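# Tighten cap nut to red line with spanner, then rack it

## Task

Using the adjustable spanner seated snugly on the cap nut, turn the nut tighter until its black mark lines up with the red line, without going past it. Then return the spanner to its rack, release it, and move the hands away from it.

## Robot and tools

Robot: two arms on the table edge, left_arm (a left hand, on the +y side) and right_arm (a right hand). Each hand has sixteen motors: index, middle and ring fingers with four hinges each, and a four-hinge thumb. Wrist cameras: cam_left_wrist and cam_right_wrist, both 672x504 fisheye.

Scene frame: origin on the table top, midway between the arms; +z up, +x out over the table, +y toward left_arm. Reported hand positions (metres), orientations (quat wxyz) and velocities use this frame. Each hand point sits just in front of the palm between the index and middle knuckles; in its own axes +z runs toward the fingertips, +y away from the palm face, and +x across the palm away from the thumb on the right hand (toward the thumb on the left).

The 48-number row (execute_actions and move): one flat list covering both arms, each number in [-1, 1]. Order: left dx, dy, dz, rx, ry, rz; then 16 left hand numbers; left current_limit; left speed; then the same 24 for the right arm. The six pose numbers are an offset, not a pose: they are measured from that arm's Hand target as it stood when the action or move began, along scene axes, with 1.0 = 0.6 m or 180 degrees. rx, ry, rz form a single rotation vector, turning about the Hand target position. Every row of one action counts from that same start, so a repeated offset moves the arm further. Sending six zeros re-commands the current Hand target.

Hand numbers are absolute goal angles, not offsets, in this order: index_mcp, index_abd, index_pip, index_dip, middle_mcp, middle_abd, middle_pip, middle_dip, ring_mcp, ring_abd, ring_pip, ring_dip, thumb_cmc, thumb_axl, thumb_mcp, thumb_ipl. Each maps linearly between its two stops; going toward -1 curls the finger. Straight values: _mcp +0.75, _abd 0.00, _pip +0.58, _dip +0.70, thumb_cmc +0.71, thumb_axl +0.68, thumb_mcp +0.23, thumb_ipl +0.17. A 0 is a real goal, so to leave a hand untouched, copy back its hand_goal, hand_current_limit and hand_speed. current_limit maps -1..+1 to 0..550 mA (floor 11 mA); speed sets hinge speed to (speed+1)/2 of 8.5 rad/s. They start at +0.4 and -0.6 and persist until changed.

Tools:
- execute_actions(actions, cameras): actions is a list of actions, each a table of at most 15 rows, one per 1/30 s step; a short table repeats its last row to fill 15. An empty list returns state plus all camera images.
- move(target, speed, blend, stop_force, zero, blocking, cameras): straight-line motion of each hand point toward the offsets in target (one row, or a list of up to 15 rows, all measured from the same starting Hand targets). speed is m/s, 0.002 to 3.6, default 0.25 (turns up to twice that in rad/s). blend in metres rounds corners of a list. stop_force in N, 3 to 120, ends an arm's path when it feels that much push; leave it out when backing off a contact, and do not trust it for rotating moves. zero (default true) re-zeros the force baseline. blocking=false returns early but cannot be combined with stop_force. Moves last between 0.5 and 10 s.
- wait(seconds 0 to 10), stop() to brake a running move, zoom_image(camera, region [x0,y0,x1,y1], at most 504 each way), zero_wrist_force(arm), read_manual, finished_scene(scene 1 or 2), which is final.

Results: Hand target (last commanded pose, base for the next offsets), end_effector_position/quat, joint positions and torques, wrist force and torque in the hand's own axes, plus per motor hand_goal, hand_measured, hand_current_ma and hand_state (moving, goal, blocked, overload). A move adds a 'move:' line: done, off_target, moving, held or fault, with limits=paced (pose clipped) or limits=held. Done does not prove nothing was touched. A hand often stops short of its target; another command, even zeros, re-requests it, or send the gap as an offset.

Cautions: commanded orientation is clipped to 32 degrees from the measured one per step. Arms are stiff: aiming past a firm contact can trigger a stop, either a torque fault (wrist joints limit 26.3 N m) or a force fault near 150 N, each freezing the arm for 10 s. A finger motor held at 495 mA or more for 5 s shuts down for 10 s. Motors at 70 °C give MOTOR HOT; at 85 °C the arm brakes for 30 to 60 s. Avoid passing close to an arm's own base, contact between the two arms or hands, fast impacts, releasing something while it moves, and dropping anything or leaving it off the table, which fails the task. Do not turn the nut past the red line.

Each tool is called after ">>>" in YAML: its name, and indented under it one key for each argument.

## Session

>>> execute_actions:
  actions: []

Scene clock: 0.00 s.
left_arm: end_effector_position=(+0.4527, +0.5903, +0.2427) hand_goal=(+0.754, +0.000, +0.576, +0.696, +0.754, +0.000, +0.576, +0.696, +0.754, +0.000, +0.576, +0.696, +0.714, +0.678, +0.226, +0.168) hand_measured=(+0.754, +0.000, +0.576, +0.696, +0.754, +0.000, +0.576, +0.696, +0.754, +0.000, +0.576, +0.696, +0.714, +0.678, +0.226, +0.168) hand_current_ma=(+0, +0, +0, +0, +0, +0, +0, +0, +0, +0, +0, +0, +0, +0, +0, +0) hand_state=(goal, goal, goal, goal, goal, goal, goal, goal, goal, goal, goal, goal, goal, goal, goal, goal) hand_current_limit=0.40 hand_speed=-0.60 end_effector_quat_wxyz=(+0.000, +0.024, +1.000, +0.000) | right_arm: end_effector_position=(+0.3526, -0.6232, +0.2427) hand_goal=(+0.754, +0.000, +0.576, +0.696, +0.754, +0.000, +0.576, +0.696, +0.754, +0.000, +0.576, +0.696, +0.714, +0.678, +0.226, +0.168) hand_measured=(+0.754, +0.000, +0.576, +0.696, +0.754, +0.000, +0.576, +0.696, +0.754, +0.000, +0.576, +0.696, +0.714, +0.678, +0.226, +0.168) hand_current_ma=(+0, +0, +0, +0, +0, +0, +0, +0, +0, +0, +0, +0, +0, +0, +0, +0) hand_state=(goal, goal, goal, goal, goal, goal, goal, goal, goal, goal, goal, goal, goal, goal, goal, goal) hand_current_limit=0.40 hand_speed=-0.60 end_effector_quat_wxyz=(+0.000, +1.000, -0.024, +0.000)
Joint positions: left_arm=[3.458 -1.419 -2.042 -1.252 1.571 -1.255] | right_arm=[-0.316 -1.723 2.042 -1.89 -1.571 1.255]
Joint velocities: within noise
Joint torques (N m): no reading
Motor temperatures (°C): left_arm=[23 17 29 30 24 37] | right_arm=[28 24 21 27 25 30]
Wrist force (N): no reading
Wrist torque (N m): no reading
Wrist force, peak (N): no reading
Hand target: left_arm +0.4527, +0.5903, +0.2427; +0.000, +0.024, +1.000, +0.000 | right_arm +0.3526, -0.6232, +0.2427; +0.000, +1.000, -0.024, +0.000

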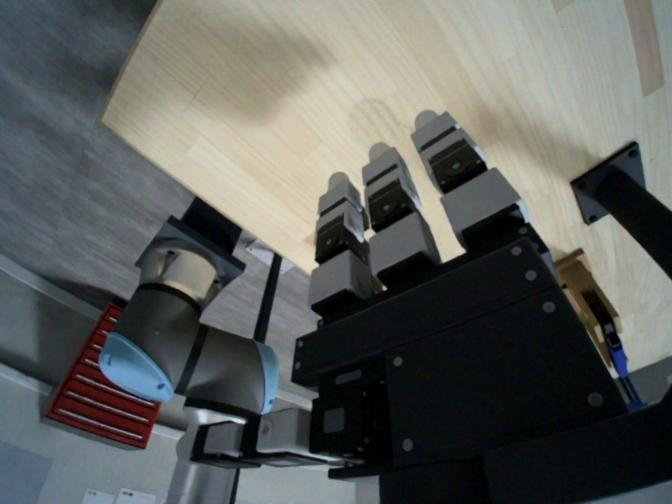

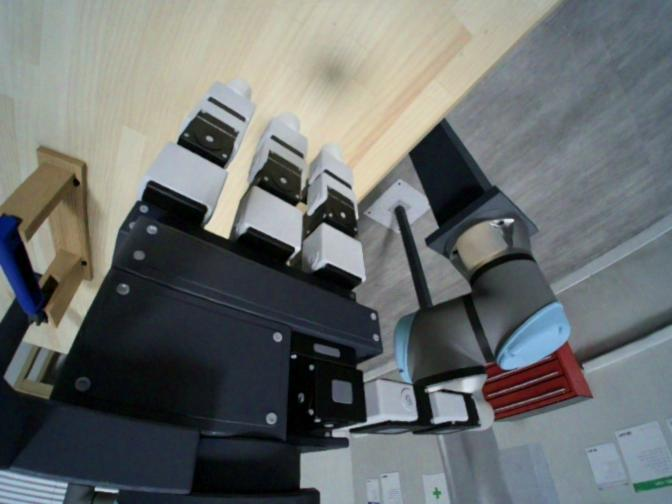

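>>> zoom_image:
  camera: "cam_right_wrist"
  region: [0, 130, 160, 420]

>>> zoom_image:
  camera: "cam_left_wrist"
  region: [500, 80, 672, 420]

Scaled by 1.738 from the camera's 672x504 image, which has a finer 960x720 frame.

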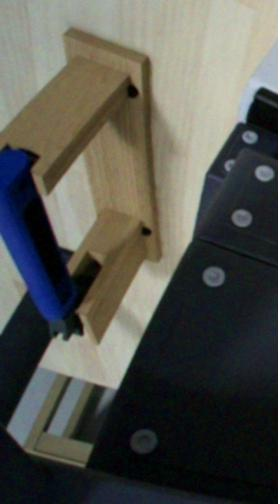

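Scaled by 1.482 from the camera's 672x504 image, which has a finer 960x720 frame.

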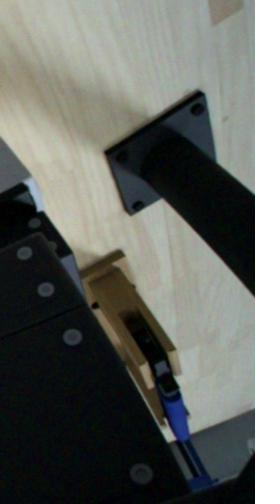

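>>> move:
  target: [-0.108, -0.308, 0.225, 0,0,0, 0.754,0,0.576,0.696,0.754,0,0.576,0.696,0.754,0,0.576,0.696,0.714,0.678,0.226,0.168,0.4,-0.6, 0,0,0,0,0,0, 0.754,0,0.576,0.696,0.754,0,0.576,0.696,0.754,0,0.576,0.696,0.714,0.678,0.226,0.168,0.4,-0.6]
  cameras: ["cam_left_wrist"]

Scene clock: 5.23 s.
left_arm: end_effector_position=(+0.3879, +0.4056, +0.3777) hand_goal=(+0.754, +0.000, +0.576, +0.696, +0.754, +0.000, +0.576, +0.696, +0.754, +0.000, +0.576, +0.696, +0.714, +0.678, +0.226, +0.168) hand_measured=(+0.754, +0.000, +0.576, +0.696, +0.754, +0.000, +0.576, +0.696, +0.754, +0.000, +0.576, +0.696, +0.714, +0.678, +0.224, +0.168) hand_current_ma=(-1, +0, +0, +0, -1, +0, +0, +0, -1, +0, +0, +0, +0, -1, -4, +0) hand_state=(goal, goal, goal, goal, goal, goal, goal, goal, goal, goal, goal, goal, goal, goal, goal, goal) hand_current_limit=0.40 hand_speed=-0.60 end_effector_quat_wxyz=(+0.000, +0.024, +1.000, +0.000) | right_arm: end_effector_position=(+0.3526, -0.6232, +0.2427) hand_goal=(+0.754, +0.000, +0.576, +0.696, +0.754, +0.000, +0.576, +0.696, +0.754, +0.000, +0.576, +0.696, +0.714, +0.678, +0.226, +0.168) hand_measured=(+0.754, +0.000, +0.576, +0.696, +0.754, +0.000, +0.576, +0.696, +0.754, +0.000, +0.576, +0.696, +0.714, +0.678, +0.224, +0.168) hand_current_ma=(+0, +0, +0, +0, +0, +0, +0, +0, +0, +0, +0, +0, +0, +0, -1, +0) hand_state=(goal, goal, goal, goal, goal, goal, goal, goal, goal, goal, goal, goal, goal, goal, goal, goal) hand_current_limit=0.40 hand_speed=-0.60 end_effector_quat_wxyz=(+0.000, +1.000, -0.024, +0.000)
Joint positions: left_arm=[3.001 -1.343 -1.752 -1.617 1.571 -1.712] | right_arm=[-0.316 -1.723 2.042 -1.89 -1.571 1.255]
Joint torques (N m): left_arm=[-10.2 6.56 35.52 1.12 2.44 -2.21] | right_arm=[-0.37 -16.96 -22.65 -2.8 -0.16 -0.16]
Wrist force (N): left_arm=[0.2 0.3 0.0] | right_arm=[0.4 -0.4 0.2]
Wrist torque (N m): left_arm=[0.03 -0.02 0.16] | right_arm=[-0.07 -0.06 0.02]
Wrist force, peak (N): left_arm=[-0.4 1.3 1.1] | right_arm=[0.7 0.2 0.2]
Hand target: left_arm +0.3879, +0.4055, +0.3777; +0.000, +0.024, +1.000, +0.000 | right_arm +0.3526, -0.6232, +0.2427; +0.000, +1.000, -0.024, +0.000
Off the commanded pose: left_arm 0.000 m, 0 deg | right_arm 0.000 m, 0 deg.
move: done
camera_calibration:
cam_left_wrist: T_world_to_cam=[[0.732641, -0.680012, -0.0286376, -0.0252184], [-0.465916, -0.531758, 0.707217, 0.0838769], [-0.496144, -0.504793, -0.706417, 0.793754], [0, 0, 0, 1]] pos_world=[0.451372, 0.428135, 0.50068]
Images, in order (width x height): cam_left_wrist 672x504.

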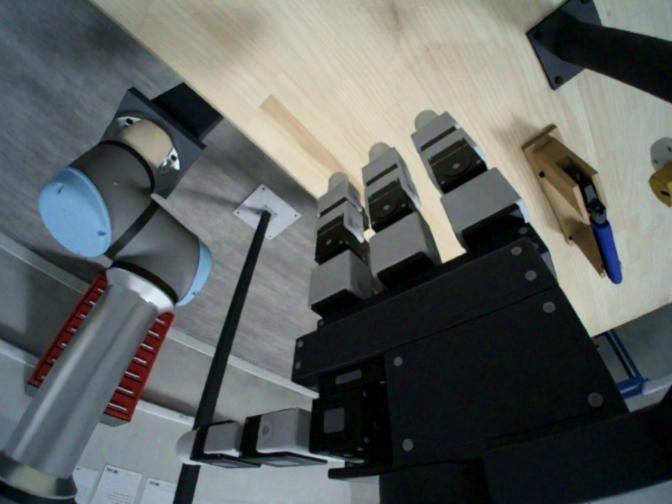

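>>> zoom_image:
  camera: "cam_left_wrist"
  region: [500, 0, 672, 320]

Scaled by 1.575 from the camera's 672x504 image, which has a finer 960x720 frame.

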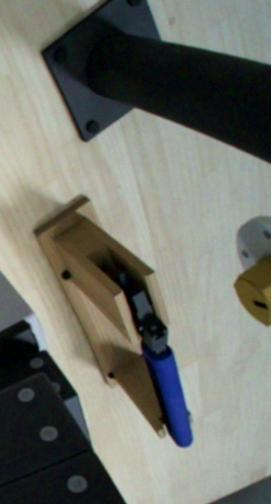

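>>> move:
  target: [0.0, -0.36, 0.1, 0,0,0, 0.754,0,0.576,0.696,0.754,0,0.576,0.696,0.754,0,0.576,0.696,0.714,0.678,0.226,0.168,0.4,-0.6, 0,0,0,0,0,0, 0.754,0,0.576,0.696,0.754,0,0.576,0.696,0.754,0,0.576,0.696,0.714,0.678,0.226,0.168,0.4,-0.6]
  cameras: ["cam_left_wrist"]

>>> zoom_image:
  camera: "cam_left_wrist"
  region: [420, 0, 672, 240]

Scene clock: 8.13 s.
left_arm: end_effector_position=(+0.3879, +0.1896, +0.4377) hand_goal=(+0.754, +0.000, +0.576, +0.696, +0.754, +0.000, +0.576, +0.696, +0.754, +0.000, +0.576, +0.696, +0.714, +0.678, +0.226, +0.168) hand_measured=(+0.754, +0.000, +0.576, +0.696, +0.754, +0.000, +0.576, +0.696, +0.754, +0.000, +0.576, +0.696, +0.714, +0.678, +0.224, +0.168) hand_current_ma=(-1, +0, +0, +0, -1, +0, +0, +0, -1, +0, +0, +0, +0, -1, -4, +0) hand_state=(goal, goal, goal, goal, goal, goal, goal, goal, goal, goal, goal, goal, goal, goal, goal, goal) hand_current_limit=0.40 hand_speed=-0.60 end_effector_quat_wxyz=(+0.000, +0.024, +1.000, +0.000) | right_arm: end_effector_position=(+0.3526, -0.6232, +0.2427) hand_goal=(+0.754, +0.000, +0.576, +0.696, +0.754, +0.000, +0.576, +0.696, +0.754, +0.000, +0.576, +0.696, +0.714, +0.678, +0.226, +0.168) hand_measured=(+0.754, +0.000, +0.576, +0.696, +0.754, +0.000, +0.576, +0.696, +0.754, +0.000, +0.576, +0.696, +0.714, +0.678, +0.224, +0.168) hand_current_ma=(+0, +0, +0, +0, +0, +0, +0, +0, +0, +0, +0, +0, +0, +0, -1, +0) hand_state=(goal, goal, goal, goal, goal, goal, goal, goal, goal, goal, goal, goal, goal, goal, goal, goal) hand_current_limit=0.40 hand_speed=-0.60 end_effector_quat_wxyz=(+0.000, +1.000, -0.024, +0.000)
Joint positions: left_arm=[2.573 -1.7 -1.261 -1.752 1.571 -2.14] | right_arm=[-0.316 -1.723 2.042 -1.89 -1.571 1.255]
Joint torques (N m): left_arm=[-13.44 21.27 34.18 0.99 2.61 -1.82] | right_arm=[-0.05 -17.68 -22.91 -2.84 -0.18 -0.14]
Wrist force (N): left_arm=[-0.3 -0.3 0.1] | right_arm=[0.3 0.2 -0.2]
Wrist torque (N m): left_arm=[-0.04 0.05 0.13] | right_arm=[0.05 -0.04 0.03]
Wrist force, peak (N): left_arm=[0.3 1.6 0.6] | right_arm=[0.5 -0.1 -0.5]
Hand target: left_arm +0.3879, +0.1895, +0.4377; +0.000, +0.024, +1.000, +0.000 | right_arm +0.3526, -0.6232, +0.2427; +0.000, +1.000, -0.024, +0.000
Off the commanded pose: left_arm 0.000 m, 0 deg | right_arm 0.000 m, 0 deg.
move: done
camera_calibration:
cam_left_wrist: T_world_to_cam=[[0.732641, -0.680012, -0.0286376, -0.17038], [-0.465916, -0.531758, 0.707217, -0.0734866], [-0.496144, -0.504793, -0.706417, 0.727174], [0, 0, 0, 1]] pos_world=[0.451372, 0.212135, 0.56078]
Images, in order (width x height): cam_left_wrist 672x504.

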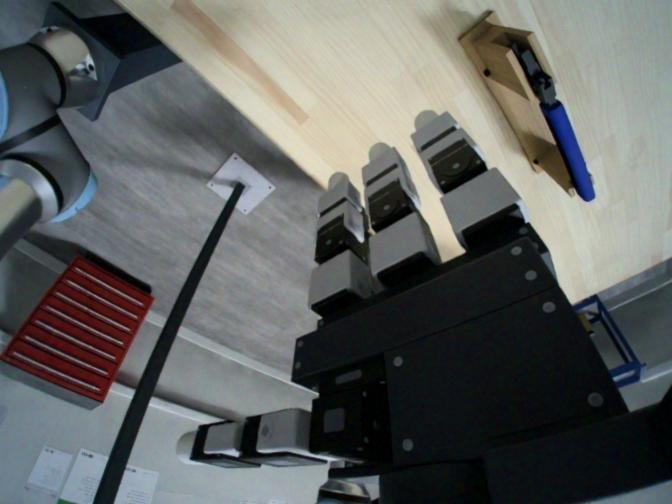

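Scaled by 2.000 from the camera's 672x504 image, which has a finer 960x720 frame.

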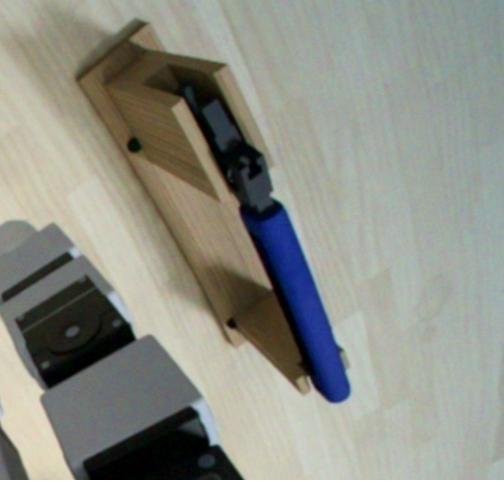

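>>> move:
  target: [-0.097, 0.184, 0.02, 0,0,0.18, 0.754,0,0.576,0.696,0.754,0,0.576,0.696,0.754,0,0.576,0.696,0.714,0.678,0.226,0.168,0.4,-0.6, 0,0,0,0,0,0, 0.754,0,0.576,0.696,0.754,0,0.576,0.696,0.754,0,0.576,0.696,0.714,0.678,0.226,0.168,0.4,-0.6]
  cameras: ["cam_left_wrist"]

>>> zoom_image:
  camera: "cam_left_wrist"
  region: [520, 100, 672, 400]

Scene clock: 10.57 s.
left_arm: end_effector_position=(+0.3298, +0.2998, +0.4497) hand_goal=(+0.754, +0.000, +0.576, +0.696, +0.754, +0.000, +0.576, +0.696, +0.754, +0.000, +0.576, +0.696, +0.714, +0.678, +0.226, +0.168) hand_measured=(+0.754, +0.000, +0.576, +0.696, +0.754, +0.000, +0.576, +0.696, +0.754, +0.000, +0.576, +0.696, +0.714, +0.678, +0.224, +0.168) hand_current_ma=(-1, +0, +0, +0, -1, +0, +0, +0, -1, +0, +0, +0, +0, -1, -4, +0) hand_state=(goal, goal, goal, goal, goal, goal, goal, goal, goal, goal, goal, goal, goal, goal, goal, goal) hand_current_limit=0.40 hand_speed=-0.60 end_effector_quat_wxyz=(+0.000, -0.256, +0.967, +0.000) | right_arm: end_effector_position=(+0.3526, -0.6232, +0.2427) hand_goal=(+0.754, +0.000, +0.576, +0.696, +0.754, +0.000, +0.576, +0.696, +0.754, +0.000, +0.576, +0.696, +0.714, +0.678, +0.226, +0.168) hand_measured=(+0.754, +0.000, +0.576, +0.696, +0.754, +0.000, +0.576, +0.696, +0.754, +0.000, +0.576, +0.696, +0.714, +0.678, +0.224, +0.168) hand_current_ma=(+0, +0, +0, +0, +0, +0, +0, +0, +0, +0, +0, +0, +0, +0, -1, +0) hand_state=(goal, goal, goal, goal, goal, goal, goal, goal, goal, goal, goal, goal, goal, goal, goal, goal) hand_current_limit=0.40 hand_speed=-0.60 end_effector_quat_wxyz=(+0.000, +1.000, -0.024, +0.000)
Joint positions: left_arm=[2.799 -1.45 -1.481 -1.782 1.571 -2.478] | right_arm=[-0.316 -1.723 2.042 -1.89 -1.571 1.255]
Joint torques (N m): left_arm=[13.12 28.12 14.11 0.89 1.29 -2.31] | right_arm=[-0.43 -17.08 -22.37 -2.86 -0.16 -0.22]
Wrist force (N): left_arm=[0.0 0.0 0.5] | right_arm=[0.2 -0.1 -0.2]
Wrist torque (N m): left_arm=[-0.07 0.02 0.12] | right_arm=[0.01 -0.03 0.02]
Wrist force, peak (N): left_arm=[-0.1 -1.2 0.1] | right_arm=[0.5 -0.3 -0.2]
Hand target: left_arm +0.3297, +0.2999, +0.4497; +0.000, -0.256, +0.967, +0.000 | right_arm +0.3526, -0.6232, +0.2427; +0.000, +1.000, -0.024, +0.000
Off the commanded pose: left_arm 0.000 m, 0 deg | right_arm 0.000 m, 0 deg.
move: done
camera_calibration:
cam_left_wrist: T_world_to_cam=[[0.982891, -0.181942, -0.0286795, -0.284328], [-0.108688, -0.69863, 0.707179, -0.118201], [-0.148702, -0.691963, -0.706452, 0.704003], [0, 0, 0, 1]] pos_world=[0.371304, 0.352834, 0.57278]
Images, in order (width x height): cam_left_wrist 672x504.

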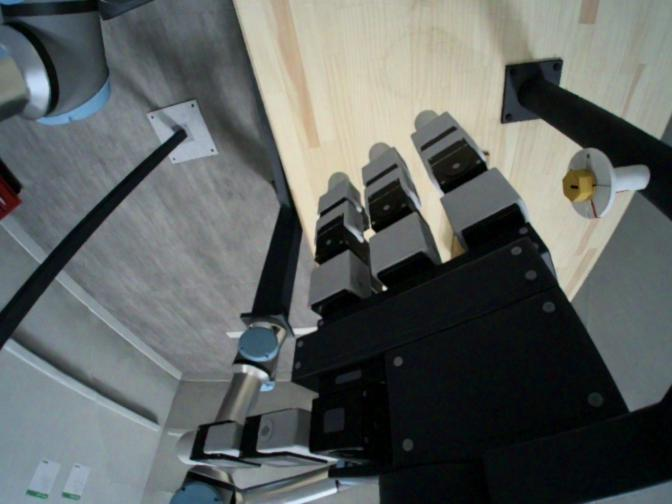

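Scaled by 1.680 from the camera's 672x504 image, which has a finer 960x720 frame.

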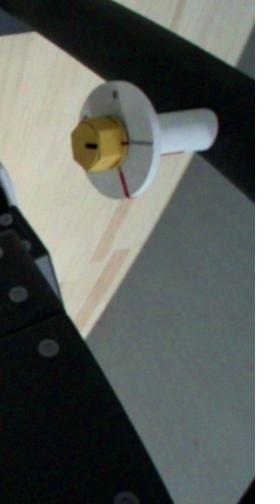

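>>> move:
  target: [0.09, -0.09, -0.17, 0,0,0.02, 0.754,0,0.576,0.696,0.754,0,0.576,0.696,0.754,0,0.576,0.696,0.714,0.678,0.226,0.168,0.4,-0.6, 0,0,0,0,0,0, 0.754,0,0.576,0.696,0.754,0,0.576,0.696,0.754,0,0.576,0.696,0.714,0.678,0.226,0.168,0.4,-0.6]
  cameras: ["cam_left_wrist"]

>>> zoom_image:
  camera: "cam_left_wrist"
  region: [510, 130, 672, 330]

Scene clock: 14.73 s.
left_arm: end_effector_position=(+0.3836, +0.2460, +0.3478) hand_goal=(+0.754, +0.000, +0.576, +0.696, +0.754, +0.000, +0.576, +0.696, +0.754, +0.000, +0.576, +0.696, +0.714, +0.678, +0.226, +0.168) hand_measured=(+0.754, +0.000, +0.576, +0.696, +0.754, +0.000, +0.576, +0.696, +0.754, +0.000, +0.576, +0.696, +0.714, +0.678, +0.224, +0.168) hand_current_ma=(-1, +0, +0, +0, -1, +0, +0, +0, -1, +0, +0, +0, +0, -1, -4, +0) hand_state=(goal, goal, goal, goal, goal, goal, goal, goal, goal, goal, goal, goal, goal, goal, goal, goal) hand_current_limit=0.40 hand_speed=-0.60 end_effector_quat_wxyz=(+0.000, -0.286, +0.958, +0.000) | right_arm: end_effector_position=(+0.3526, -0.6232, +0.2427) hand_goal=(+0.754, +0.000, +0.576, +0.696, +0.754, +0.000, +0.576, +0.696, +0.754, +0.000, +0.576, +0.696, +0.714, +0.678, +0.226, +0.168) hand_measured=(+0.754, +0.000, +0.576, +0.696, +0.754, +0.000, +0.576, +0.696, +0.754, +0.000, +0.576, +0.696, +0.714, +0.678, +0.224, +0.168) hand_current_ma=(+0, +0, +0, +0, +0, +0, +0, +0, +0, +0, +0, +0, +0, +0, -1, +0) hand_state=(goal, goal, goal, goal, goal, goal, goal, goal, goal, goal, goal, goal, goal, goal, goal, goal) hand_current_limit=0.40 hand_speed=-0.60 end_effector_quat_wxyz=(+0.000, +1.000, -0.024, +0.000)
Joint positions: left_arm=[2.751 -1.617 -1.581 -1.514 1.571 -2.589] | right_arm=[-0.316 -1.723 2.042 -1.89 -1.571 1.255]
Joint torques (N m): left_arm=[-11.51 18.66 25.71 4.09 2.56 -2] | right_arm=[-0.23 -17.65 -23.08 -2.97 -0.13 -0.2]
Wrist force (N): left_arm=[0.0 0.1 0.5] | right_arm=[0.3 -0.3 -0.3]
Wrist torque (N m): left_arm=[-0.02 0.02 0.12] | right_arm=[0.00 -0.04 0.03]
Wrist force, peak (N): left_arm=[0.0 -1.1 1.2] | right_arm=[0.7 -0.2 -0.2]
Hand target: left_arm +0.3837, +0.2459, +0.3477; +0.000, -0.286, +0.958, +0.000 | right_arm +0.3526, -0.6232, +0.2427; +0.000, +1.000, -0.024, +0.000
Off the commanded pose: left_arm 0.000 m, 0 deg | right_arm 0.000 m, 0 deg.
move: done
camera_calibration:
cam_left_wrist: T_world_to_cam=[[0.99241, -0.119559, -0.0287771, -0.368883], [-0.0643183, -0.704096, 0.707186, -0.0935232], [-0.104812, -0.699968, -0.706441, 0.587815], [0, 0, 0, 1]] pos_world=[0.421679, 0.301499, 0.47078]
Images, in order (width x height): cam_left_wrist 672x504.

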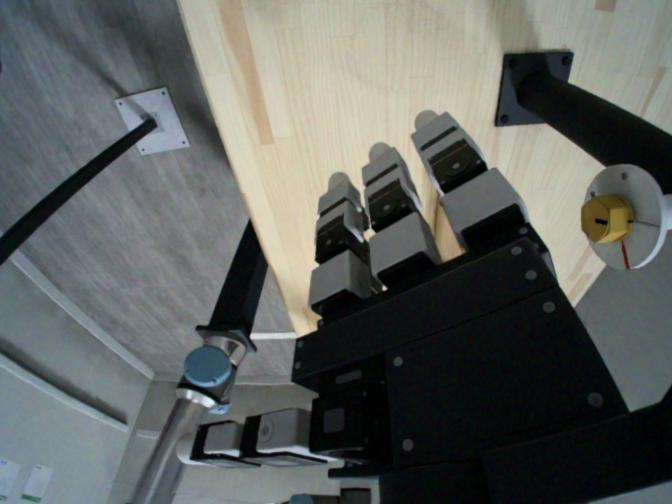

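Scaled by 2.520 from the camera's 672x504 image, which has a finer 960x720 frame.

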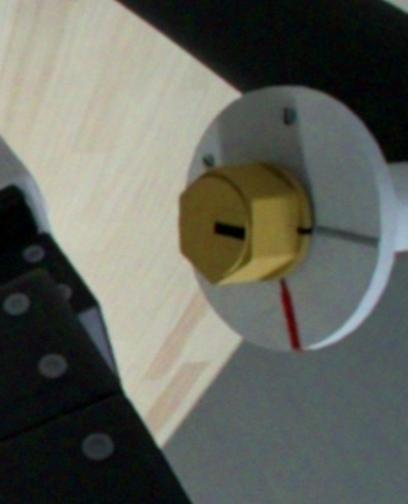

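>>> move:
  target: [0,0,0, 0,0,0, 0.754,0,0.576,0.696,0.754,0,0.576,0.696,0.754,0,0.576,0.696,0.714,0.678,0.226,0.168,0.4,-0.6, 0.079,0.372,0.0955,0,0,0, 0.754,0,0.576,0.696,0.754,0,0.576,0.696,0.754,0,0.576,0.696,0.714,0.678,0.226,0.168,0.4,-0.6]
  cameras: ["cam_right_wrist"]

>>> zoom_image:
  camera: "cam_right_wrist"
  region: [0, 80, 200, 350]

Scene clock: 20.03 s.
left_arm: end_effector_position=(+0.3837, +0.2459, +0.3477) hand_goal=(+0.754, +0.000, +0.576, +0.696, +0.754, +0.000, +0.576, +0.696, +0.754, +0.000, +0.576, +0.696, +0.714, +0.678, +0.226, +0.168) hand_measured=(+0.754, +0.000, +0.576, +0.696, +0.754, +0.000, +0.576, +0.696, +0.754, +0.000, +0.576, +0.696, +0.714, +0.678, +0.224, +0.168) hand_current_ma=(-1, +0, +0, +0, -1, +0, +0, +0, -1, +0, +0, +0, +0, -1, -4, +0) hand_state=(goal, goal, goal, goal, goal, goal, goal, goal, goal, goal, goal, goal, goal, goal, goal, goal) hand_current_limit=0.40 hand_speed=-0.60 end_effector_quat_wxyz=(+0.000, -0.286, +0.958, +0.000) | right_arm: end_effector_position=(+0.4000, -0.4001, +0.3000) hand_goal=(+0.754, +0.000, +0.576, +0.696, +0.754, +0.000, +0.576, +0.696, +0.754, +0.000, +0.576, +0.696, +0.714, +0.678, +0.226, +0.168) hand_measured=(+0.754, +0.000, +0.576, +0.696, +0.754, +0.000, +0.576, +0.696, +0.754, +0.000, +0.576, +0.696, +0.714, +0.678, +0.224, +0.168) hand_current_ma=(+0, +0, +0, +0, +0, +0, +0, +0, +0, +0, +0, +0, +0, +0, -1, +0) hand_state=(goal, goal, goal, goal, goal, goal, goal, goal, goal, goal, goal, goal, goal, goal, goal, goal) hand_current_limit=0.40 hand_speed=-0.60 end_effector_quat_wxyz=(+0.000, +1.000, -0.024, +0.000)
Joint positions: left_arm=[2.751 -1.618 -1.581 -1.514 1.571 -2.589] | right_arm=[0.19 -1.538 1.718 -1.751 -1.571 1.76]
Joint torques (N m): left_arm=[-12.38 18.44 33.93 4.08 2.4 -1.87] | right_arm=[12.23 -14.77 -32.43 0.33 -1.71 2.34]
Wrist force (N): left_arm=[0.0 0.1 0.3] | right_arm=[0.1 -0.2 0.1]
Wrist torque (N m): left_arm=[0.00 0.01 0.12] | right_arm=[-0.03 -0.01 -0.02]
Wrist force, peak (N): left_arm=[0.2 0.6 0.2] | right_arm=[0.2 -1.8 -0.1]
Hand target: left_arm +0.3837, +0.2459, +0.3477; +0.000, -0.286, +0.958, +0.000 | right_arm +0.4000, -0.4000, +0.3000; +0.000, +1.000, -0.024, +0.000
Off the commanded pose: left_arm 0.000 m, 0 deg | right_arm 0.000 m, 0 deg.
move: done
camera_calibration:
cam_right_wrist: T_world_to_cam=[[-0.806869, -0.588431, 0.0520705, 0.10041], [-0.34559, 0.541687, 0.766252, 0.0688234], [-0.479092, 0.60027, -0.640427, 0.750157], [0, 0, 0, 1]] pos_world=[0.464197, -0.428493, 0.422456]
Images, in order (width x height): cam_right_wrist 672x504.

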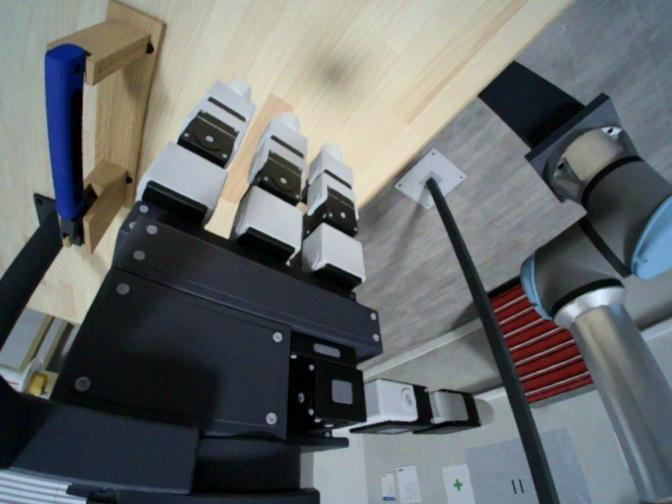

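Scaled by 1.867 from the camera's 672x504 image, which has a finer 960x720 frame.

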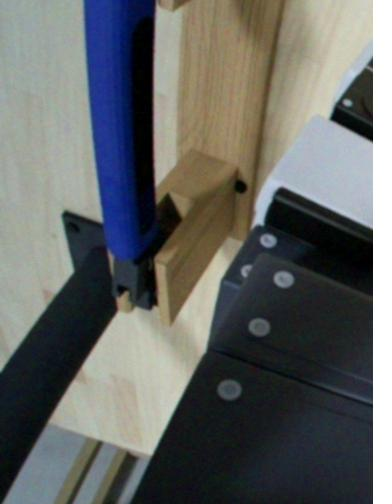

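>>> zoom_image:
  camera: "cam_right_wrist"
  region: [20, 0, 180, 130]

>>> zoom_image:
  camera: "cam_right_wrist"
  region: [20, 130, 180, 260]

Scaled by 3.150 from the camera's 672x504 image, which has a finer 960x720 frame.

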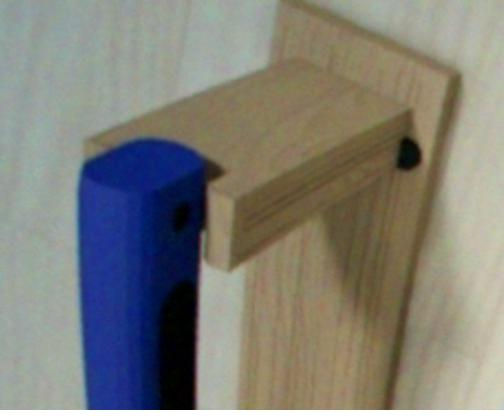

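Scaled by 3.150 from the camera's 672x504 image, which has a finer 960x720 frame.

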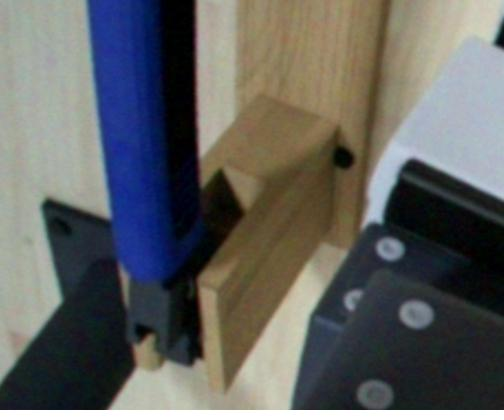

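>>> move:
  target: [-0.056,-0.153,-0.201, 0,0,-0.061, 0.754,0,0.576,0.696,0.754,0,0.576,0.696,0.754,0,0.576,0.696,0.714,0.678,0.226,0.168,0.4,-0.6, 0,0,0,0,0,0, 0.754,0,0.576,0.696,0.754,0,0.576,0.696,0.754,0,0.576,0.696,0.714,0.678,0.226,0.168,0.4,-0.6]
  cameras: ["cam_left_wrist"]

>>> zoom_image:
  camera: "cam_left_wrist"
  region: [500, 80, 672, 320]

Scene clock: 22.47 s.
left_arm: end_effector_position=(+0.3501, +0.1542, +0.2272) hand_goal=(+0.754, +0.000, +0.576, +0.696, +0.754, +0.000, +0.576, +0.696, +0.754, +0.000, +0.576, +0.696, +0.714, +0.678, +0.226, +0.168) hand_measured=(+0.754, +0.000, +0.576, +0.696, +0.754, +0.000, +0.576, +0.696, +0.754, +0.000, +0.576, +0.696, +0.714, +0.678, +0.224, +0.168) hand_current_ma=(-1, +0, +0, +0, -1, +0, +0, +0, -1, +0, +0, +0, +0, -1, -4, +0) hand_state=(goal, goal, goal, goal, goal, goal, goal, goal, goal, goal, goal, goal, goal, goal, goal, goal) hand_current_limit=0.40 hand_speed=-0.60 end_effector_quat_wxyz=(+0.000, -0.193, +0.981, +0.000) | right_arm: end_effector_position=(+0.4000, -0.4000, +0.3000) hand_goal=(+0.754, +0.000, +0.576, +0.696, +0.754, +0.000, +0.576, +0.696, +0.754, +0.000, +0.576, +0.696, +0.714, +0.678, +0.226, +0.168) hand_measured=(+0.754, +0.000, +0.576, +0.696, +0.754, +0.000, +0.576, +0.696, +0.754, +0.000, +0.576, +0.696, +0.714, +0.678, +0.224, +0.168) hand_current_ma=(+0, +0, +0, +0, +0, +0, +0, +0, +0, +0, +0, +0, +0, +0, -1, +0) hand_state=(goal, goal, goal, goal, goal, goal, goal, goal, goal, goal, goal, goal, goal, goal, goal, goal) hand_current_limit=0.40 hand_speed=-0.60 end_effector_quat_wxyz=(+0.000, +1.000, -0.024, +0.000)
Joint positions: left_arm=[2.541 -1.773 -1.719 -1.22 1.571 -2.609] | right_arm=[0.19 -1.537 1.718 -1.751 -1.571 1.761]
Joint torques (N m): left_arm=[-11.35 22.94 19.09 4.49 2.39 -1.88] | right_arm=[12.77 -13.16 -32.63 0.09 -1.64 2.36]
Wrist force (N): left_arm=[-0.2 -0.3 0.5] | right_arm=[0.4 0.3 0.2]
Wrist torque (N m): left_arm=[-0.08 0.04 0.13] | right_arm=[0.03 -0.05 0.01]
Wrist force, peak (N): left_arm=[0.8 -0.9 1.3] | right_arm=[0.8 0.1 -0.2]
Hand target: left_arm +0.3501, +0.1541, +0.2271; +0.000, -0.193, +0.981, +0.000 | right_arm +0.4000, -0.4000, +0.3000; +0.000, +1.000, -0.024, +0.000
Off the commanded pose: left_arm 0.000 m, 0 deg | right_arm 0.000 m, 0 deg.
move: done
camera_calibration:
cam_left_wrist: T_world_to_cam=[[0.95152, -0.306239, -0.0287657, -0.307003], [-0.197152, -0.679, 0.70717, -0.0324647], [-0.236095, -0.667215, -0.706458, 0.475828], [0, 0, 0, 1]] pos_world=[0.398059, 0.20142, 0.35028]
Images, in order (width x height): cam_left_wrist 672x504.

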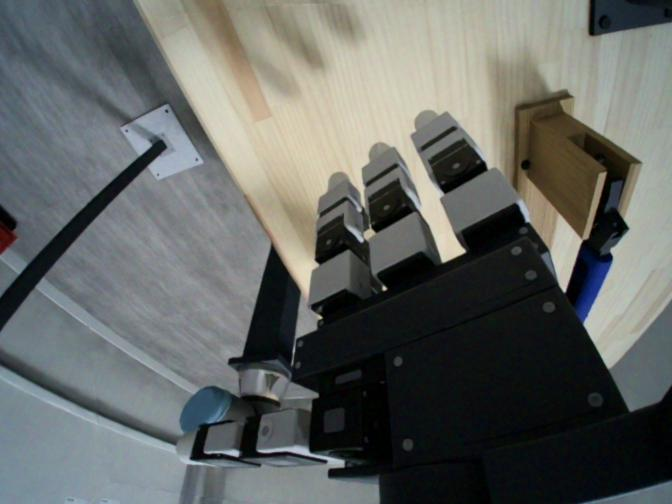

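Scaled by 2.100 from the camera's 672x504 image, which has a finer 960x720 frame.

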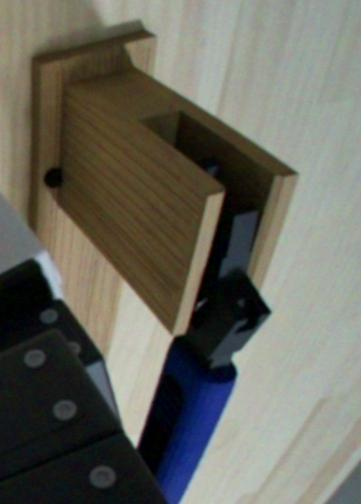

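>>> move:
  target: [-0.1,0.25,0.2, 0,0,0, 0.754,0,0.576,0.696,0.754,0,0.576,0.696,0.754,0,0.576,0.696,0.714,0.678,0.226,0.168,0.4,-0.6, 0.167,0.117,0.2,0.2288,-0.3527,-0.3676, 0.754,0,0.576,0.696,0.754,0,0.576,0.696,0.754,0,0.576,0.696,0.714,0.678,0.226,0.168,0.4,-0.6]
  cameras: ["cam_right_wrist"]
  speed: 0.3

Scene clock: 43.70 s.
left_arm: end_effector_position=(+0.2901, +0.3041, +0.3471) hand_goal=(+0.754, +0.000, +0.576, +0.696, +0.754, +0.000, +0.576, +0.696, +0.754, +0.000, +0.576, +0.696, +0.714, +0.678, +0.226, +0.168) hand_measured=(+0.754, +0.000, +0.576, +0.696, +0.754, +0.000, +0.576, +0.696, +0.754, +0.000, +0.576, +0.696, +0.714, +0.678, +0.224, +0.168) hand_current_ma=(-1, +0, +0, +0, -1, +0, +0, +0, -1, +0, +0, +0, +0, -1, -4, +0) hand_state=(goal, goal, goal, goal, goal, goal, goal, goal, goal, goal, goal, goal, goal, goal, goal, goal) hand_current_limit=0.40 hand_speed=-0.60 end_effector_quat_wxyz=(+0.000, -0.193, +0.981, +0.000) | right_arm: end_effector_position=(+0.5002, -0.3298, +0.4200) hand_goal=(+0.754, +0.000, +0.576, +0.696, +0.754, +0.000, +0.576, +0.696, +0.754, +0.000, +0.576, +0.696, +0.714, +0.678, +0.226, +0.168) hand_measured=(+0.748, +0.000, +0.576, +0.696, +0.746, +0.000, +0.576, +0.696, +0.748, +0.000, +0.576, +0.696, +0.708, +0.678, +0.224, +0.168) hand_current_ma=(-4, +0, +0, +0, -5, +0, +0, +0, -4, +0, +0, +0, -4, +0, -1, +0) hand_state=(goal, goal, goal, goal, goal, goal, goal, goal, goal, goal, goal, goal, goal, goal, goal, goal) hand_current_limit=0.40 hand_speed=-0.60 end_effector_quat_wxyz=(-0.327, +0.627, -0.521, +0.478)
Joint positions: left_arm=[2.745 -1.344 -1.83 -1.539 1.571 -2.404] | right_arm=[0.244 -1.601 1.899 -3.089 -1.844 2.962]
Joint torques (N m): left_arm=[11.41 24.07 34.83 1.15 -2.79 1.9] | right_arm=[12.78 -10.46 -32.72 -5.36 -1.82 2.24]
Wrist force (N): left_arm=[-0.1 -0.6 0.3] | right_arm=[0.5 -2.3 1.7]
Wrist torque (N m): left_arm=[-0.10 0.06 -0.01] | right_arm=[-0.16 -0.16 -0.22]
Wrist force, peak (N): left_arm=[-0.2 -0.5 1.0] | right_arm=[0.4 -2.3 1.8]
Hand target: left_arm +0.2901, +0.3041, +0.3471; +0.000, -0.193, +0.981, +0.000 | right_arm +0.5002, -0.3298, +0.4200; -0.327, +0.627, -0.521, +0.478
Off the commanded pose: left_arm 0.000 m, 0 deg | right_arm 0.000 m, 0 deg.
move: done
camera_calibration:
cam_right_wrist: T_world_to_cam=[[-0.262776, 0.603553, -0.752777, 0.675439], [-0.540777, 0.554007, 0.632958, 0.131075], [0.799067, 0.573411, 0.180808, -0.160268], [0, 0, 0, 1]] pos_world=[0.376436, -0.38838, 0.454468]
Images, in order (width x height): cam_right_wrist 672x504.

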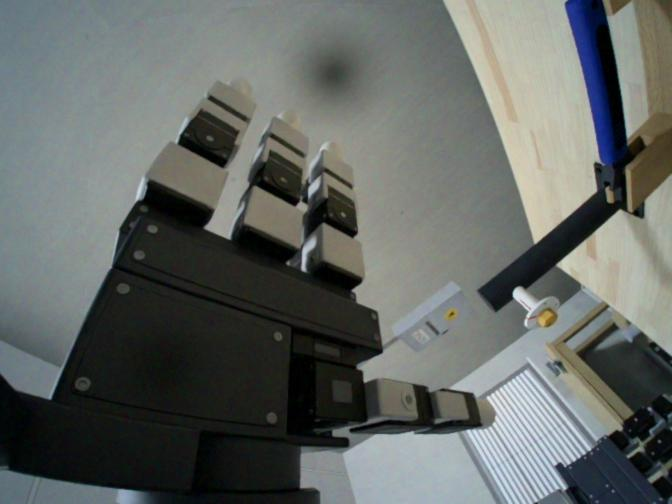

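>>> zoom_image:
  camera: "cam_right_wrist"
  region: [540, 0, 672, 220]

>>> zoom_image:
  camera: "cam_right_wrist"
  region: [470, 260, 600, 350]

Scaled by 2.291 from the camera's 672x504 image, which has a finer 960x720 frame.

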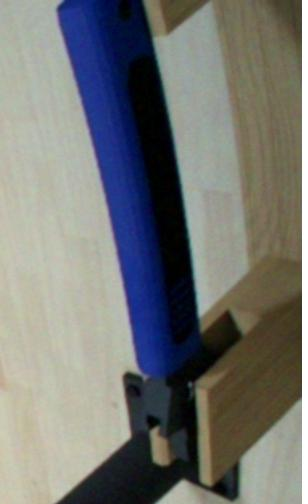

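Scaled by 3.877 from the camera's 672x504 image, which has a finer 960x720 frame.

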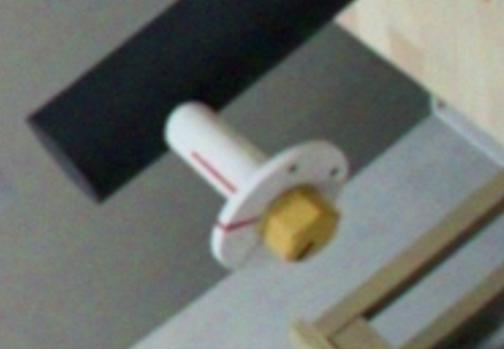

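>>> move:
  target: [0,0,0, 0,0,0, 0.754,0,0.576,0.696,0.754,0,0.576,0.696,0.754,0,0.576,0.696,0.714,0.678,0.226,0.168,0.4,-0.6, 0.2013,0.343,-0.353,0.0722,0,0, 0.3425,0,0.2847,0.5507,0.3425,0,0.2847,0.5507,0.3425,0,0.2847,0.5507,-0.5714,0.678,0.226,0.168,0.4,-0.6]
  cameras: ["cam_right_wrist"]
  speed: 0.25

Scene clock: 48.13 s.
left_arm: end_effector_position=(+0.2901, +0.3041, +0.3471) hand_goal=(+0.754, +0.000, +0.576, +0.696, +0.754, +0.000, +0.576, +0.696, +0.754, +0.000, +0.576, +0.696, +0.714, +0.678, +0.226, +0.168) hand_measured=(+0.754, +0.000, +0.576, +0.696, +0.754, +0.000, +0.576, +0.696, +0.754, +0.000, +0.576, +0.696, +0.714, +0.678, +0.224, +0.168) hand_current_ma=(-1, +0, +0, +0, -1, +0, +0, +0, -1, +0, +0, +0, +0, -1, -4, +0) hand_state=(goal, goal, goal, goal, goal, goal, goal, goal, goal, goal, goal, goal, goal, goal, goal, goal) hand_current_limit=0.40 hand_speed=-0.60 end_effector_quat_wxyz=(+0.000, -0.193, +0.981, +0.000) | right_arm: end_effector_position=(+0.6210, -0.1241, +0.2083) hand_goal=(+0.342, +0.000, +0.284, +0.550, +0.342, +0.000, +0.284, +0.550, +0.342, +0.000, +0.284, +0.550, -0.572, +0.678, +0.226, +0.168) hand_measured=(+0.338, +0.000, +0.286, +0.552, +0.338, +0.000, +0.286, +0.552, +0.338, +0.000, +0.286, +0.552, -0.570, +0.678, +0.224, +0.168) hand_current_ma=(-2, +0, +0, +1, -2, +0, +0, +1, -2, +0, +0, +1, +1, +0, -1, +0) hand_state=(goal, goal, goal, goal, goal, goal, goal, goal, goal, goal, goal, goal, goal, goal, goal, goal) hand_current_limit=0.40 hand_speed=-0.60 end_effector_quat_wxyz=(-0.395, +0.586, -0.572, +0.416)
Joint positions: left_arm=[2.745 -1.344 -1.83 -1.539 1.571 -2.404] | right_arm=[0.492 -0.934 1.599 -3.422 -1.999 3.271]
Joint torques (N m): left_arm=[10.92 23.48 34.06 0.87 -3 2.09] | right_arm=[12.82 -34.31 -28.53 -0.05 -1.77 2.18]
Wrist force (N): left_arm=[0.1 -0.2 0.6] | right_arm=[-0.1 -2.0 1.6]
Wrist torque (N m): left_arm=[-0.07 0.03 0.00] | right_arm=[-0.04 -0.12 -0.22]
Wrist force, peak (N): left_arm=[-0.1 -0.4 0.7] | right_arm=[0.6 -2.9 1.7]
Hand target: left_arm +0.2901, +0.3041, +0.3471; +0.000, -0.193, +0.981, +0.000 | right_arm +0.6210, -0.1240, +0.2082; -0.395, +0.586, -0.572, +0.416
Off the commanded pose: left_arm 0.000 m, 0 deg | right_arm 0.000 m, 0 deg.
move: done
camera_calibration:
cam_right_wrist: T_world_to_cam=[[-0.26256, 0.757435, -0.597791, 0.41027], [-0.540814, 0.397557, 0.741262, 0.174437], [0.799114, 0.517919, 0.305249, -0.369256], [0, 0, 0, 1]] pos_world=[0.497136, -0.188857, 0.228667]
Images, in order (width x height): cam_right_wrist 672x504.

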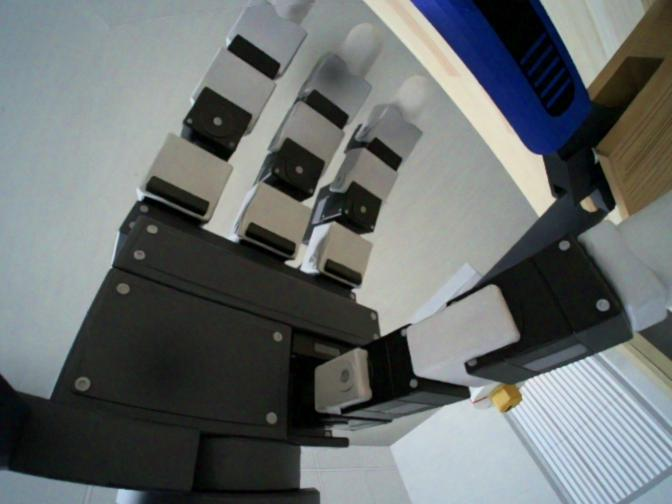

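>>> move:
  target: [0,0,0, 0,0,0, 0.754,0,0.576,0.696,0.754,0,0.576,0.696,0.754,0,0.576,0.696,0.714,0.678,0.226,0.168,0.4,-0.6, -0.0033,0.01,-0.1237,-0.0111,0,0, 0.3425,0,0.2847,0.5507,0.3425,0,0.2847,0.5507,0.3425,0,0.2847,0.5507,-0.5714,0.678,0.226,0.168,0.4,-0.6]
  cameras: ["cam_right_wrist"]
  speed: 0.12

Scene clock: 51.30 s.
left_arm: end_effector_position=(+0.2901, +0.3041, +0.3471) hand_goal=(+0.754, +0.000, +0.576, +0.696, +0.754, +0.000, +0.576, +0.696, +0.754, +0.000, +0.576, +0.696, +0.714, +0.678, +0.226, +0.168) hand_measured=(+0.754, +0.000, +0.576, +0.696, +0.754, +0.000, +0.576, +0.696, +0.754, +0.000, +0.576, +0.696, +0.714, +0.678, +0.224, +0.168) hand_current_ma=(-1, +0, +0, +0, -1, +0, +0, +0, -1, +0, +0, +0, +0, -1, -4, +0) hand_state=(goal, goal, goal, goal, goal, goal, goal, goal, goal, goal, goal, goal, goal, goal, goal, goal) hand_current_limit=0.40 hand_speed=-0.60 end_effector_quat_wxyz=(+0.000, -0.193, +0.981, +0.000) | right_arm: end_effector_position=(+0.6190, -0.1180, +0.1341) hand_goal=(+0.342, +0.000, +0.284, +0.550, +0.342, +0.000, +0.284, +0.550, +0.342, +0.000, +0.284, +0.550, -0.572, +0.678, +0.226, +0.168) hand_measured=(+0.338, +0.000, +0.286, +0.552, +0.338, +0.000, +0.286, +0.552, +0.338, +0.000, +0.286, +0.552, -0.570, +0.678, +0.224, +0.168) hand_current_ma=(-2, +0, +0, +1, -2, +0, +0, +1, -2, +0, +0, +1, +1, +0, -1, +0) hand_state=(goal, goal, goal, goal, goal, goal, goal, goal, goal, goal, goal, goal, goal, goal, goal, goal) hand_current_limit=0.40 hand_speed=-0.60 end_effector_quat_wxyz=(-0.385, +0.593, -0.565, +0.426)
Joint positions: left_arm=[2.745 -1.344 -1.83 -1.539 1.571 -2.404] | right_arm=[0.511 -0.809 1.609 -3.552 -2.028 3.247]
Joint torques (N m): left_arm=[11.91 23.19 33.85 0.88 -2.83 1.95] | right_arm=[13.08 -36.23 -26.79 -5.29 -1.92 -2.61]
Wrist force (N): left_arm=[-0.2 -0.2 0.3] | right_arm=[0.1 -1.9 1.5]
Wrist torque (N m): left_arm=[-0.05 0.07 -0.02] | right_arm=[-0.01 -0.14 0.00]
Wrist force, peak (N): left_arm=[-0.2 -0.5 0.4] | right_arm=[0.3 -3.3 1.3]
Hand target: left_arm +0.2901, +0.3041, +0.3471; +0.000, -0.193, +0.981, +0.000 | right_arm +0.6190, -0.1180, +0.1340; -0.385, +0.593, -0.565, +0.426
Off the commanded pose: left_arm 0.000 m, 0 deg | right_arm 0.000 m, 0 deg.
move: done
camera_calibration:
cam_right_wrist: T_world_to_cam=[[-0.262595, 0.7362, -0.623741, 0.3618], [-0.540807, 0.423058, 0.727014, 0.230896], [0.799106, 0.528234, 0.28705, -0.344583], [0, 0, 0, 1]] pos_world=[0.495236, -0.182019, 0.156717]
Images, in order (width x height): cam_right_wrist 672x504.

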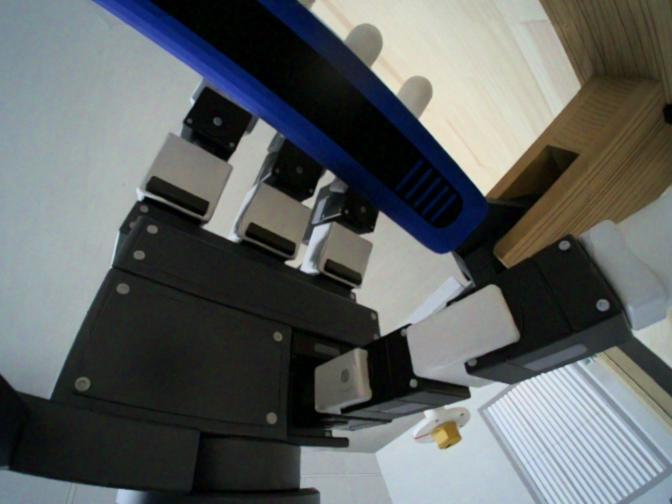

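>>> move:
  target: [0,0,0, 0,0,0, 0.754,0,0.576,0.696,0.754,0,0.576,0.696,0.754,0,0.576,0.696,0.714,0.678,0.226,0.168,0.4,-0.6, 0.0133,0.0062,-0.035,0.0222,0,0, 0.3425,0,0.2847,0.5507,0.3425,0,0.2847,0.5507,0.3425,0,0.2847,0.5507,0.143,0.678,0.226,0.168,0.4,-0.6]
  cameras: ["cam_right_wrist"]
  speed: 0.08

Scene clock: 58.03 s.
left_arm: end_effector_position=(+0.2901, +0.3041, +0.3471) hand_goal=(+0.754, +0.000, +0.576, +0.696, +0.754, +0.000, +0.576, +0.696, +0.754, +0.000, +0.576, +0.696, +0.714, +0.678, +0.226, +0.168) hand_measured=(+0.754, +0.000, +0.576, +0.696, +0.754, +0.000, +0.576, +0.696, +0.754, +0.000, +0.576, +0.696, +0.714, +0.678, +0.224, +0.168) hand_current_ma=(-1, +0, +0, +0, -1, +0, +0, +0, -1, +0, +0, +0, +0, -1, -4, +0) hand_state=(goal, goal, goal, goal, goal, goal, goal, goal, goal, goal, goal, goal, goal, goal, goal, goal) hand_current_limit=0.40 hand_speed=-0.60 end_effector_quat_wxyz=(+0.000, -0.193, +0.981, +0.000) | right_arm: end_effector_position=(+0.6270, -0.1143, +0.1131) hand_goal=(+0.342, +0.000, +0.284, +0.550, +0.342, +0.000, +0.284, +0.550, +0.342, +0.000, +0.284, +0.550, +0.144, +0.678, +0.226, +0.168) hand_measured=(+0.338, +0.000, +0.286, +0.552, +0.338, +0.000, +0.286, +0.552, +0.338, +0.000, +0.286, +0.552, +0.126, +0.678, +0.224, +0.168) hand_current_ma=(-2, +0, +0, +1, -2, +0, +0, +1, -2, +0, +0, +1, -17, +0, -1, +0) hand_state=(goal, goal, goal, goal, goal, goal, goal, goal, goal, goal, goal, goal, goal, goal, goal, goal) hand_current_limit=0.40 hand_speed=-0.60 end_effector_quat_wxyz=(-0.406, +0.579, -0.579, +0.406)
Joint positions: left_arm=[2.745 -1.344 -1.83 -1.539 1.571 -2.404] | right_arm=[0.494 -0.767 1.603 -3.595 -1.989 3.304]
Joint torques (N m): left_arm=[11.44 22.61 34.01 1.11 -2.9 1.86] | right_arm=[-13.14 -38.43 -26.29 -5.21 0.99 2.35]
Wrist force (N): left_arm=[0.2 -0.1 0.7] | right_arm=[-0.2 -1.8 1.4]
Wrist torque (N m): left_arm=[-0.07 0.03 0.00] | right_arm=[-0.03 -0.07 -0.21]
Wrist force, peak (N): left_arm=[-0.2 -0.4 0.7] | right_arm=[-0.1 -2.2 1.9]
Hand target: left_arm +0.2901, +0.3041, +0.3471; +0.000, -0.193, +0.981, +0.000 | right_arm +0.6270, -0.1143, +0.1130; -0.406, +0.579, -0.579, +0.406
Off the commanded pose: left_arm 0.000 m, 0 deg | right_arm 0.000 m, 0 deg.
move: done
camera_calibration:
cam_right_wrist: T_world_to_cam=[[-0.262557, 0.777682, -0.571205, 0.346823], [-0.540765, 0.371683, 0.754603, 0.239905], [0.799148, 0.507014, 0.322955, -0.35343], [0, 0, 0, 1]] pos_world=[0.503236, -0.179693, 0.131216]
Images, in order (width x height): cam_right_wrist 672x504.

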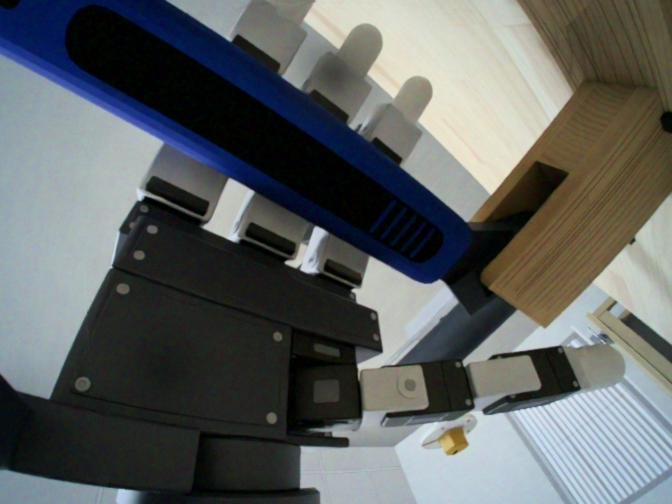

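>>> move:
  target: [0,0,0, 0,0,0, 0.754,0,0.576,0.696,0.754,0,0.576,0.696,0.754,0,0.576,0.696,0.714,0.678,0.226,0.168,0.4,-0.6, 0,0,-0.057,0,0,0, 0.3425,0,0.2847,0.5507,0.3425,0,0.2847,0.5507,0.3425,0,0.2847,0.5507,0.143,0.678,0.226,0.168,0.4,-0.6]
  cameras: ["cam_right_wrist"]
  speed: 0.025
  stop_force: 5

Scene clock: 60.70 s.
left_arm: end_effector_position=(+0.2901, +0.3041, +0.3471) hand_goal=(+0.754, +0.000, +0.576, +0.696, +0.754, +0.000, +0.576, +0.696, +0.754, +0.000, +0.576, +0.696, +0.714, +0.678, +0.226, +0.168) hand_measured=(+0.754, +0.000, +0.576, +0.696, +0.754, +0.000, +0.576, +0.696, +0.754, +0.000, +0.576, +0.696, +0.714, +0.678, +0.224, +0.168) hand_current_ma=(-1, +0, +0, +0, -1, +0, +0, +0, -1, +0, +0, +0, +0, -1, -4, +0) hand_state=(goal, goal, goal, goal, goal, goal, goal, goal, goal, goal, goal, goal, goal, goal, goal, goal) hand_current_limit=0.40 hand_speed=-0.60 end_effector_quat_wxyz=(+0.000, -0.193, +0.981, +0.000) | right_arm: end_effector_position=(+0.6270, -0.1143, +0.0930) hand_goal=(+0.342, +0.000, +0.284, +0.550, +0.342, +0.000, +0.284, +0.550, +0.342, +0.000, +0.284, +0.550, +0.144, +0.678, +0.226, +0.168) hand_measured=(+0.338, +0.000, +0.286, +0.552, +0.338, +0.000, +0.286, +0.552, +0.338, +0.000, +0.286, +0.552, +0.126, +0.678, +0.224, +0.168) hand_current_ma=(-2, +0, +0, +1, -3, +0, +0, +1, -2, +0, +0, +1, -17, +0, -1, +0) hand_state=(goal, goal, goal, goal, goal, goal, goal, goal, goal, goal, goal, goal, goal, goal, goal, goal) hand_current_limit=0.40 hand_speed=-0.60 end_effector_quat_wxyz=(-0.406, +0.579, -0.579, +0.406)
Joint positions: left_arm=[2.745 -1.344 -1.83 -1.539 1.571 -2.404] | right_arm=[0.494 -0.731 1.602 -3.63 -1.989 3.304]
Joint torques (N m): left_arm=[12.03 22.83 34.22 0.85 -2.78 1.77] | right_arm=[-4.01 -62.4 -6.05 0.36 0.97 2.13]
Wrist force (N): left_arm=[0.0 -0.2 0.4] | right_arm=[-0.6 -4.3 0.6]
Wrist torque (N m): left_arm=[-0.05 0.05 -0.01] | right_arm=[-0.06 -0.05 -0.41]
Wrist force, peak (N): left_arm=[-0.1 -0.3 0.7] | right_arm=[1.8 -23.3 -3.1]
Hand target: left_arm +0.2901, +0.3041, +0.3471; +0.000, -0.193, +0.981, +0.000 | right_arm +0.6270, -0.1143, +0.0930; -0.406, +0.579, -0.579, +0.406 (not the last commanded pose)
Off the commanded pose: left_arm 0.000 m, 0 deg | right_arm 0.014 m, 0 deg.
move: contact (right_arm)
camera_calibration:
cam_right_wrist: T_world_to_cam=[[-0.262576, 0.777839, -0.570981, 0.335355], [-0.540734, 0.371478, 0.754726, 0.255007], [0.799162, 0.506922, 0.323063, -0.346974], [0, 0, 0, 1]] pos_world=[0.503236, -0.179693, 0.111116]
Images, in order (width x height): cam_right_wrist 672x504.

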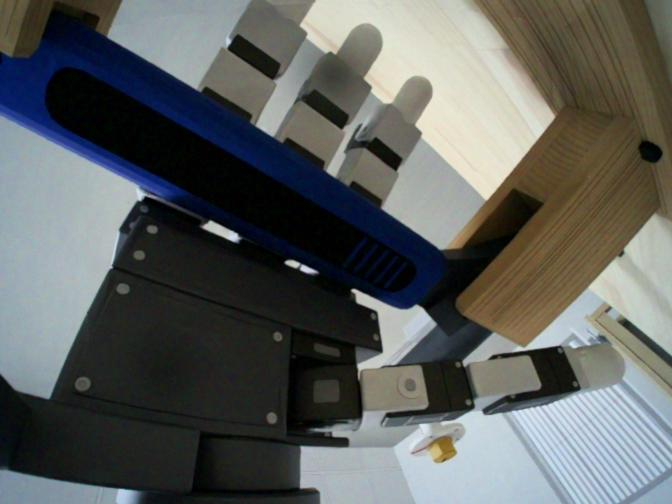

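>>> move:
  target: [0,0,0, 0,0,0, 0.754,0,0.576,0.696,0.754,0,0.576,0.696,0.754,0,0.576,0.696,0.714,0.678,0.226,0.168,0.4,-0.6, 0,0,0,0,0,0, -0.274,0,0.2117,0.5507,-0.274,0,0.2117,0.5507,-0.274,0,0.2117,0.5507,0.143,0.678,0.226,0.168,0.0,-0.7]
  cameras: ["cam_right_wrist"]

Scene clock: 63.33 s.
left_arm: end_effector_position=(+0.2901, +0.3041, +0.3471) hand_goal=(+0.754, +0.000, +0.576, +0.696, +0.754, +0.000, +0.576, +0.696, +0.754, +0.000, +0.576, +0.696, +0.714, +0.678, +0.226, +0.168) hand_measured=(+0.754, +0.000, +0.576, +0.696, +0.754, +0.000, +0.576, +0.696, +0.754, +0.000, +0.576, +0.696, +0.714, +0.678, +0.224, +0.168) hand_current_ma=(-1, +0, +0, +0, -1, +0, +0, +0, -1, +0, +0, +0, +0, -1, -4, +0) hand_state=(goal, goal, goal, goal, goal, goal, goal, goal, goal, goal, goal, goal, goal, goal, goal, goal) hand_current_limit=0.40 hand_speed=-0.60 end_effector_quat_wxyz=(+0.000, -0.193, +0.981, +0.000) | right_arm: end_effector_position=(+0.6270, -0.1143, +0.0930) hand_goal=(-0.274, +0.000, +0.212, +0.550, -0.274, +0.000, +0.212, +0.550, -0.274, +0.000, +0.212, +0.550, +0.144, +0.678, +0.226, +0.168) hand_measured=(-0.216, +0.002, +0.214, +0.552, -0.152, +0.002, +0.214, +0.552, -0.080, +0.000, +0.214, +0.552, +0.126, +0.678, +0.224, +0.168) hand_current_ma=(+115, +0, +1, +1, +275, +0, +1, +1, +275, +0, +1, +1, -17, +0, -1, +0) hand_state=(blocked, goal, goal, goal, blocked, goal, goal, goal, blocked, goal, goal, goal, goal, goal, goal, goal) hand_current_limit=0.00 hand_speed=-0.70 end_effector_quat_wxyz=(-0.406, +0.579, -0.579, +0.406)
Joint positions: left_arm=[2.745 -1.344 -1.83 -1.539 1.571 -2.404] | right_arm=[0.494 -0.731 1.602 -3.63 -1.989 3.304]
Joint torques (N m): left_arm=[10.6 23.4 33.8 0.95 -2.84 1.8] | right_arm=[12.89 -60.16 -7.54 -2.38 -0.1 1.92]
Wrist force (N): left_arm=[0.0 -0.2 0.3] | right_arm=[-2.0 -4.8 31.4]
Wrist torque (N m): left_arm=[-0.04 0.04 -0.01] | right_arm=[-1.57 -1.51 -0.51]
Wrist force, peak (N): left_arm=[-0.1 -0.5 0.6] | right_arm=[-2.0 -4.9 31.5]
Hand target: left_arm +0.2901, +0.3041, +0.3471; +0.000, -0.193, +0.981, +0.000 | right_arm +0.6270, -0.1143, +0.0930; -0.406, +0.579, -0.579, +0.406
Off the commanded pose: left_arm 0.000 m, 0 deg | right_arm 0.000 m, 0 deg.
move: done
camera_calibration:
cam_right_wrist: T_world_to_cam=[[-0.262607, 0.777861, -0.570938, 0.33537], [-0.540719, 0.371433, 0.754758, 0.254988], [0.799162, 0.506922, 0.323063, -0.346974], [0, 0, 0, 1]] pos_world=[0.503236, -0.179693, 0.111116]
Images, in order (width x height): cam_right_wrist 672x504.

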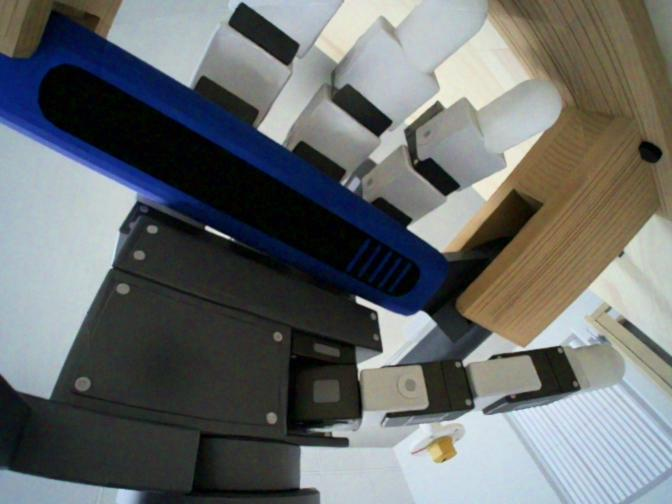

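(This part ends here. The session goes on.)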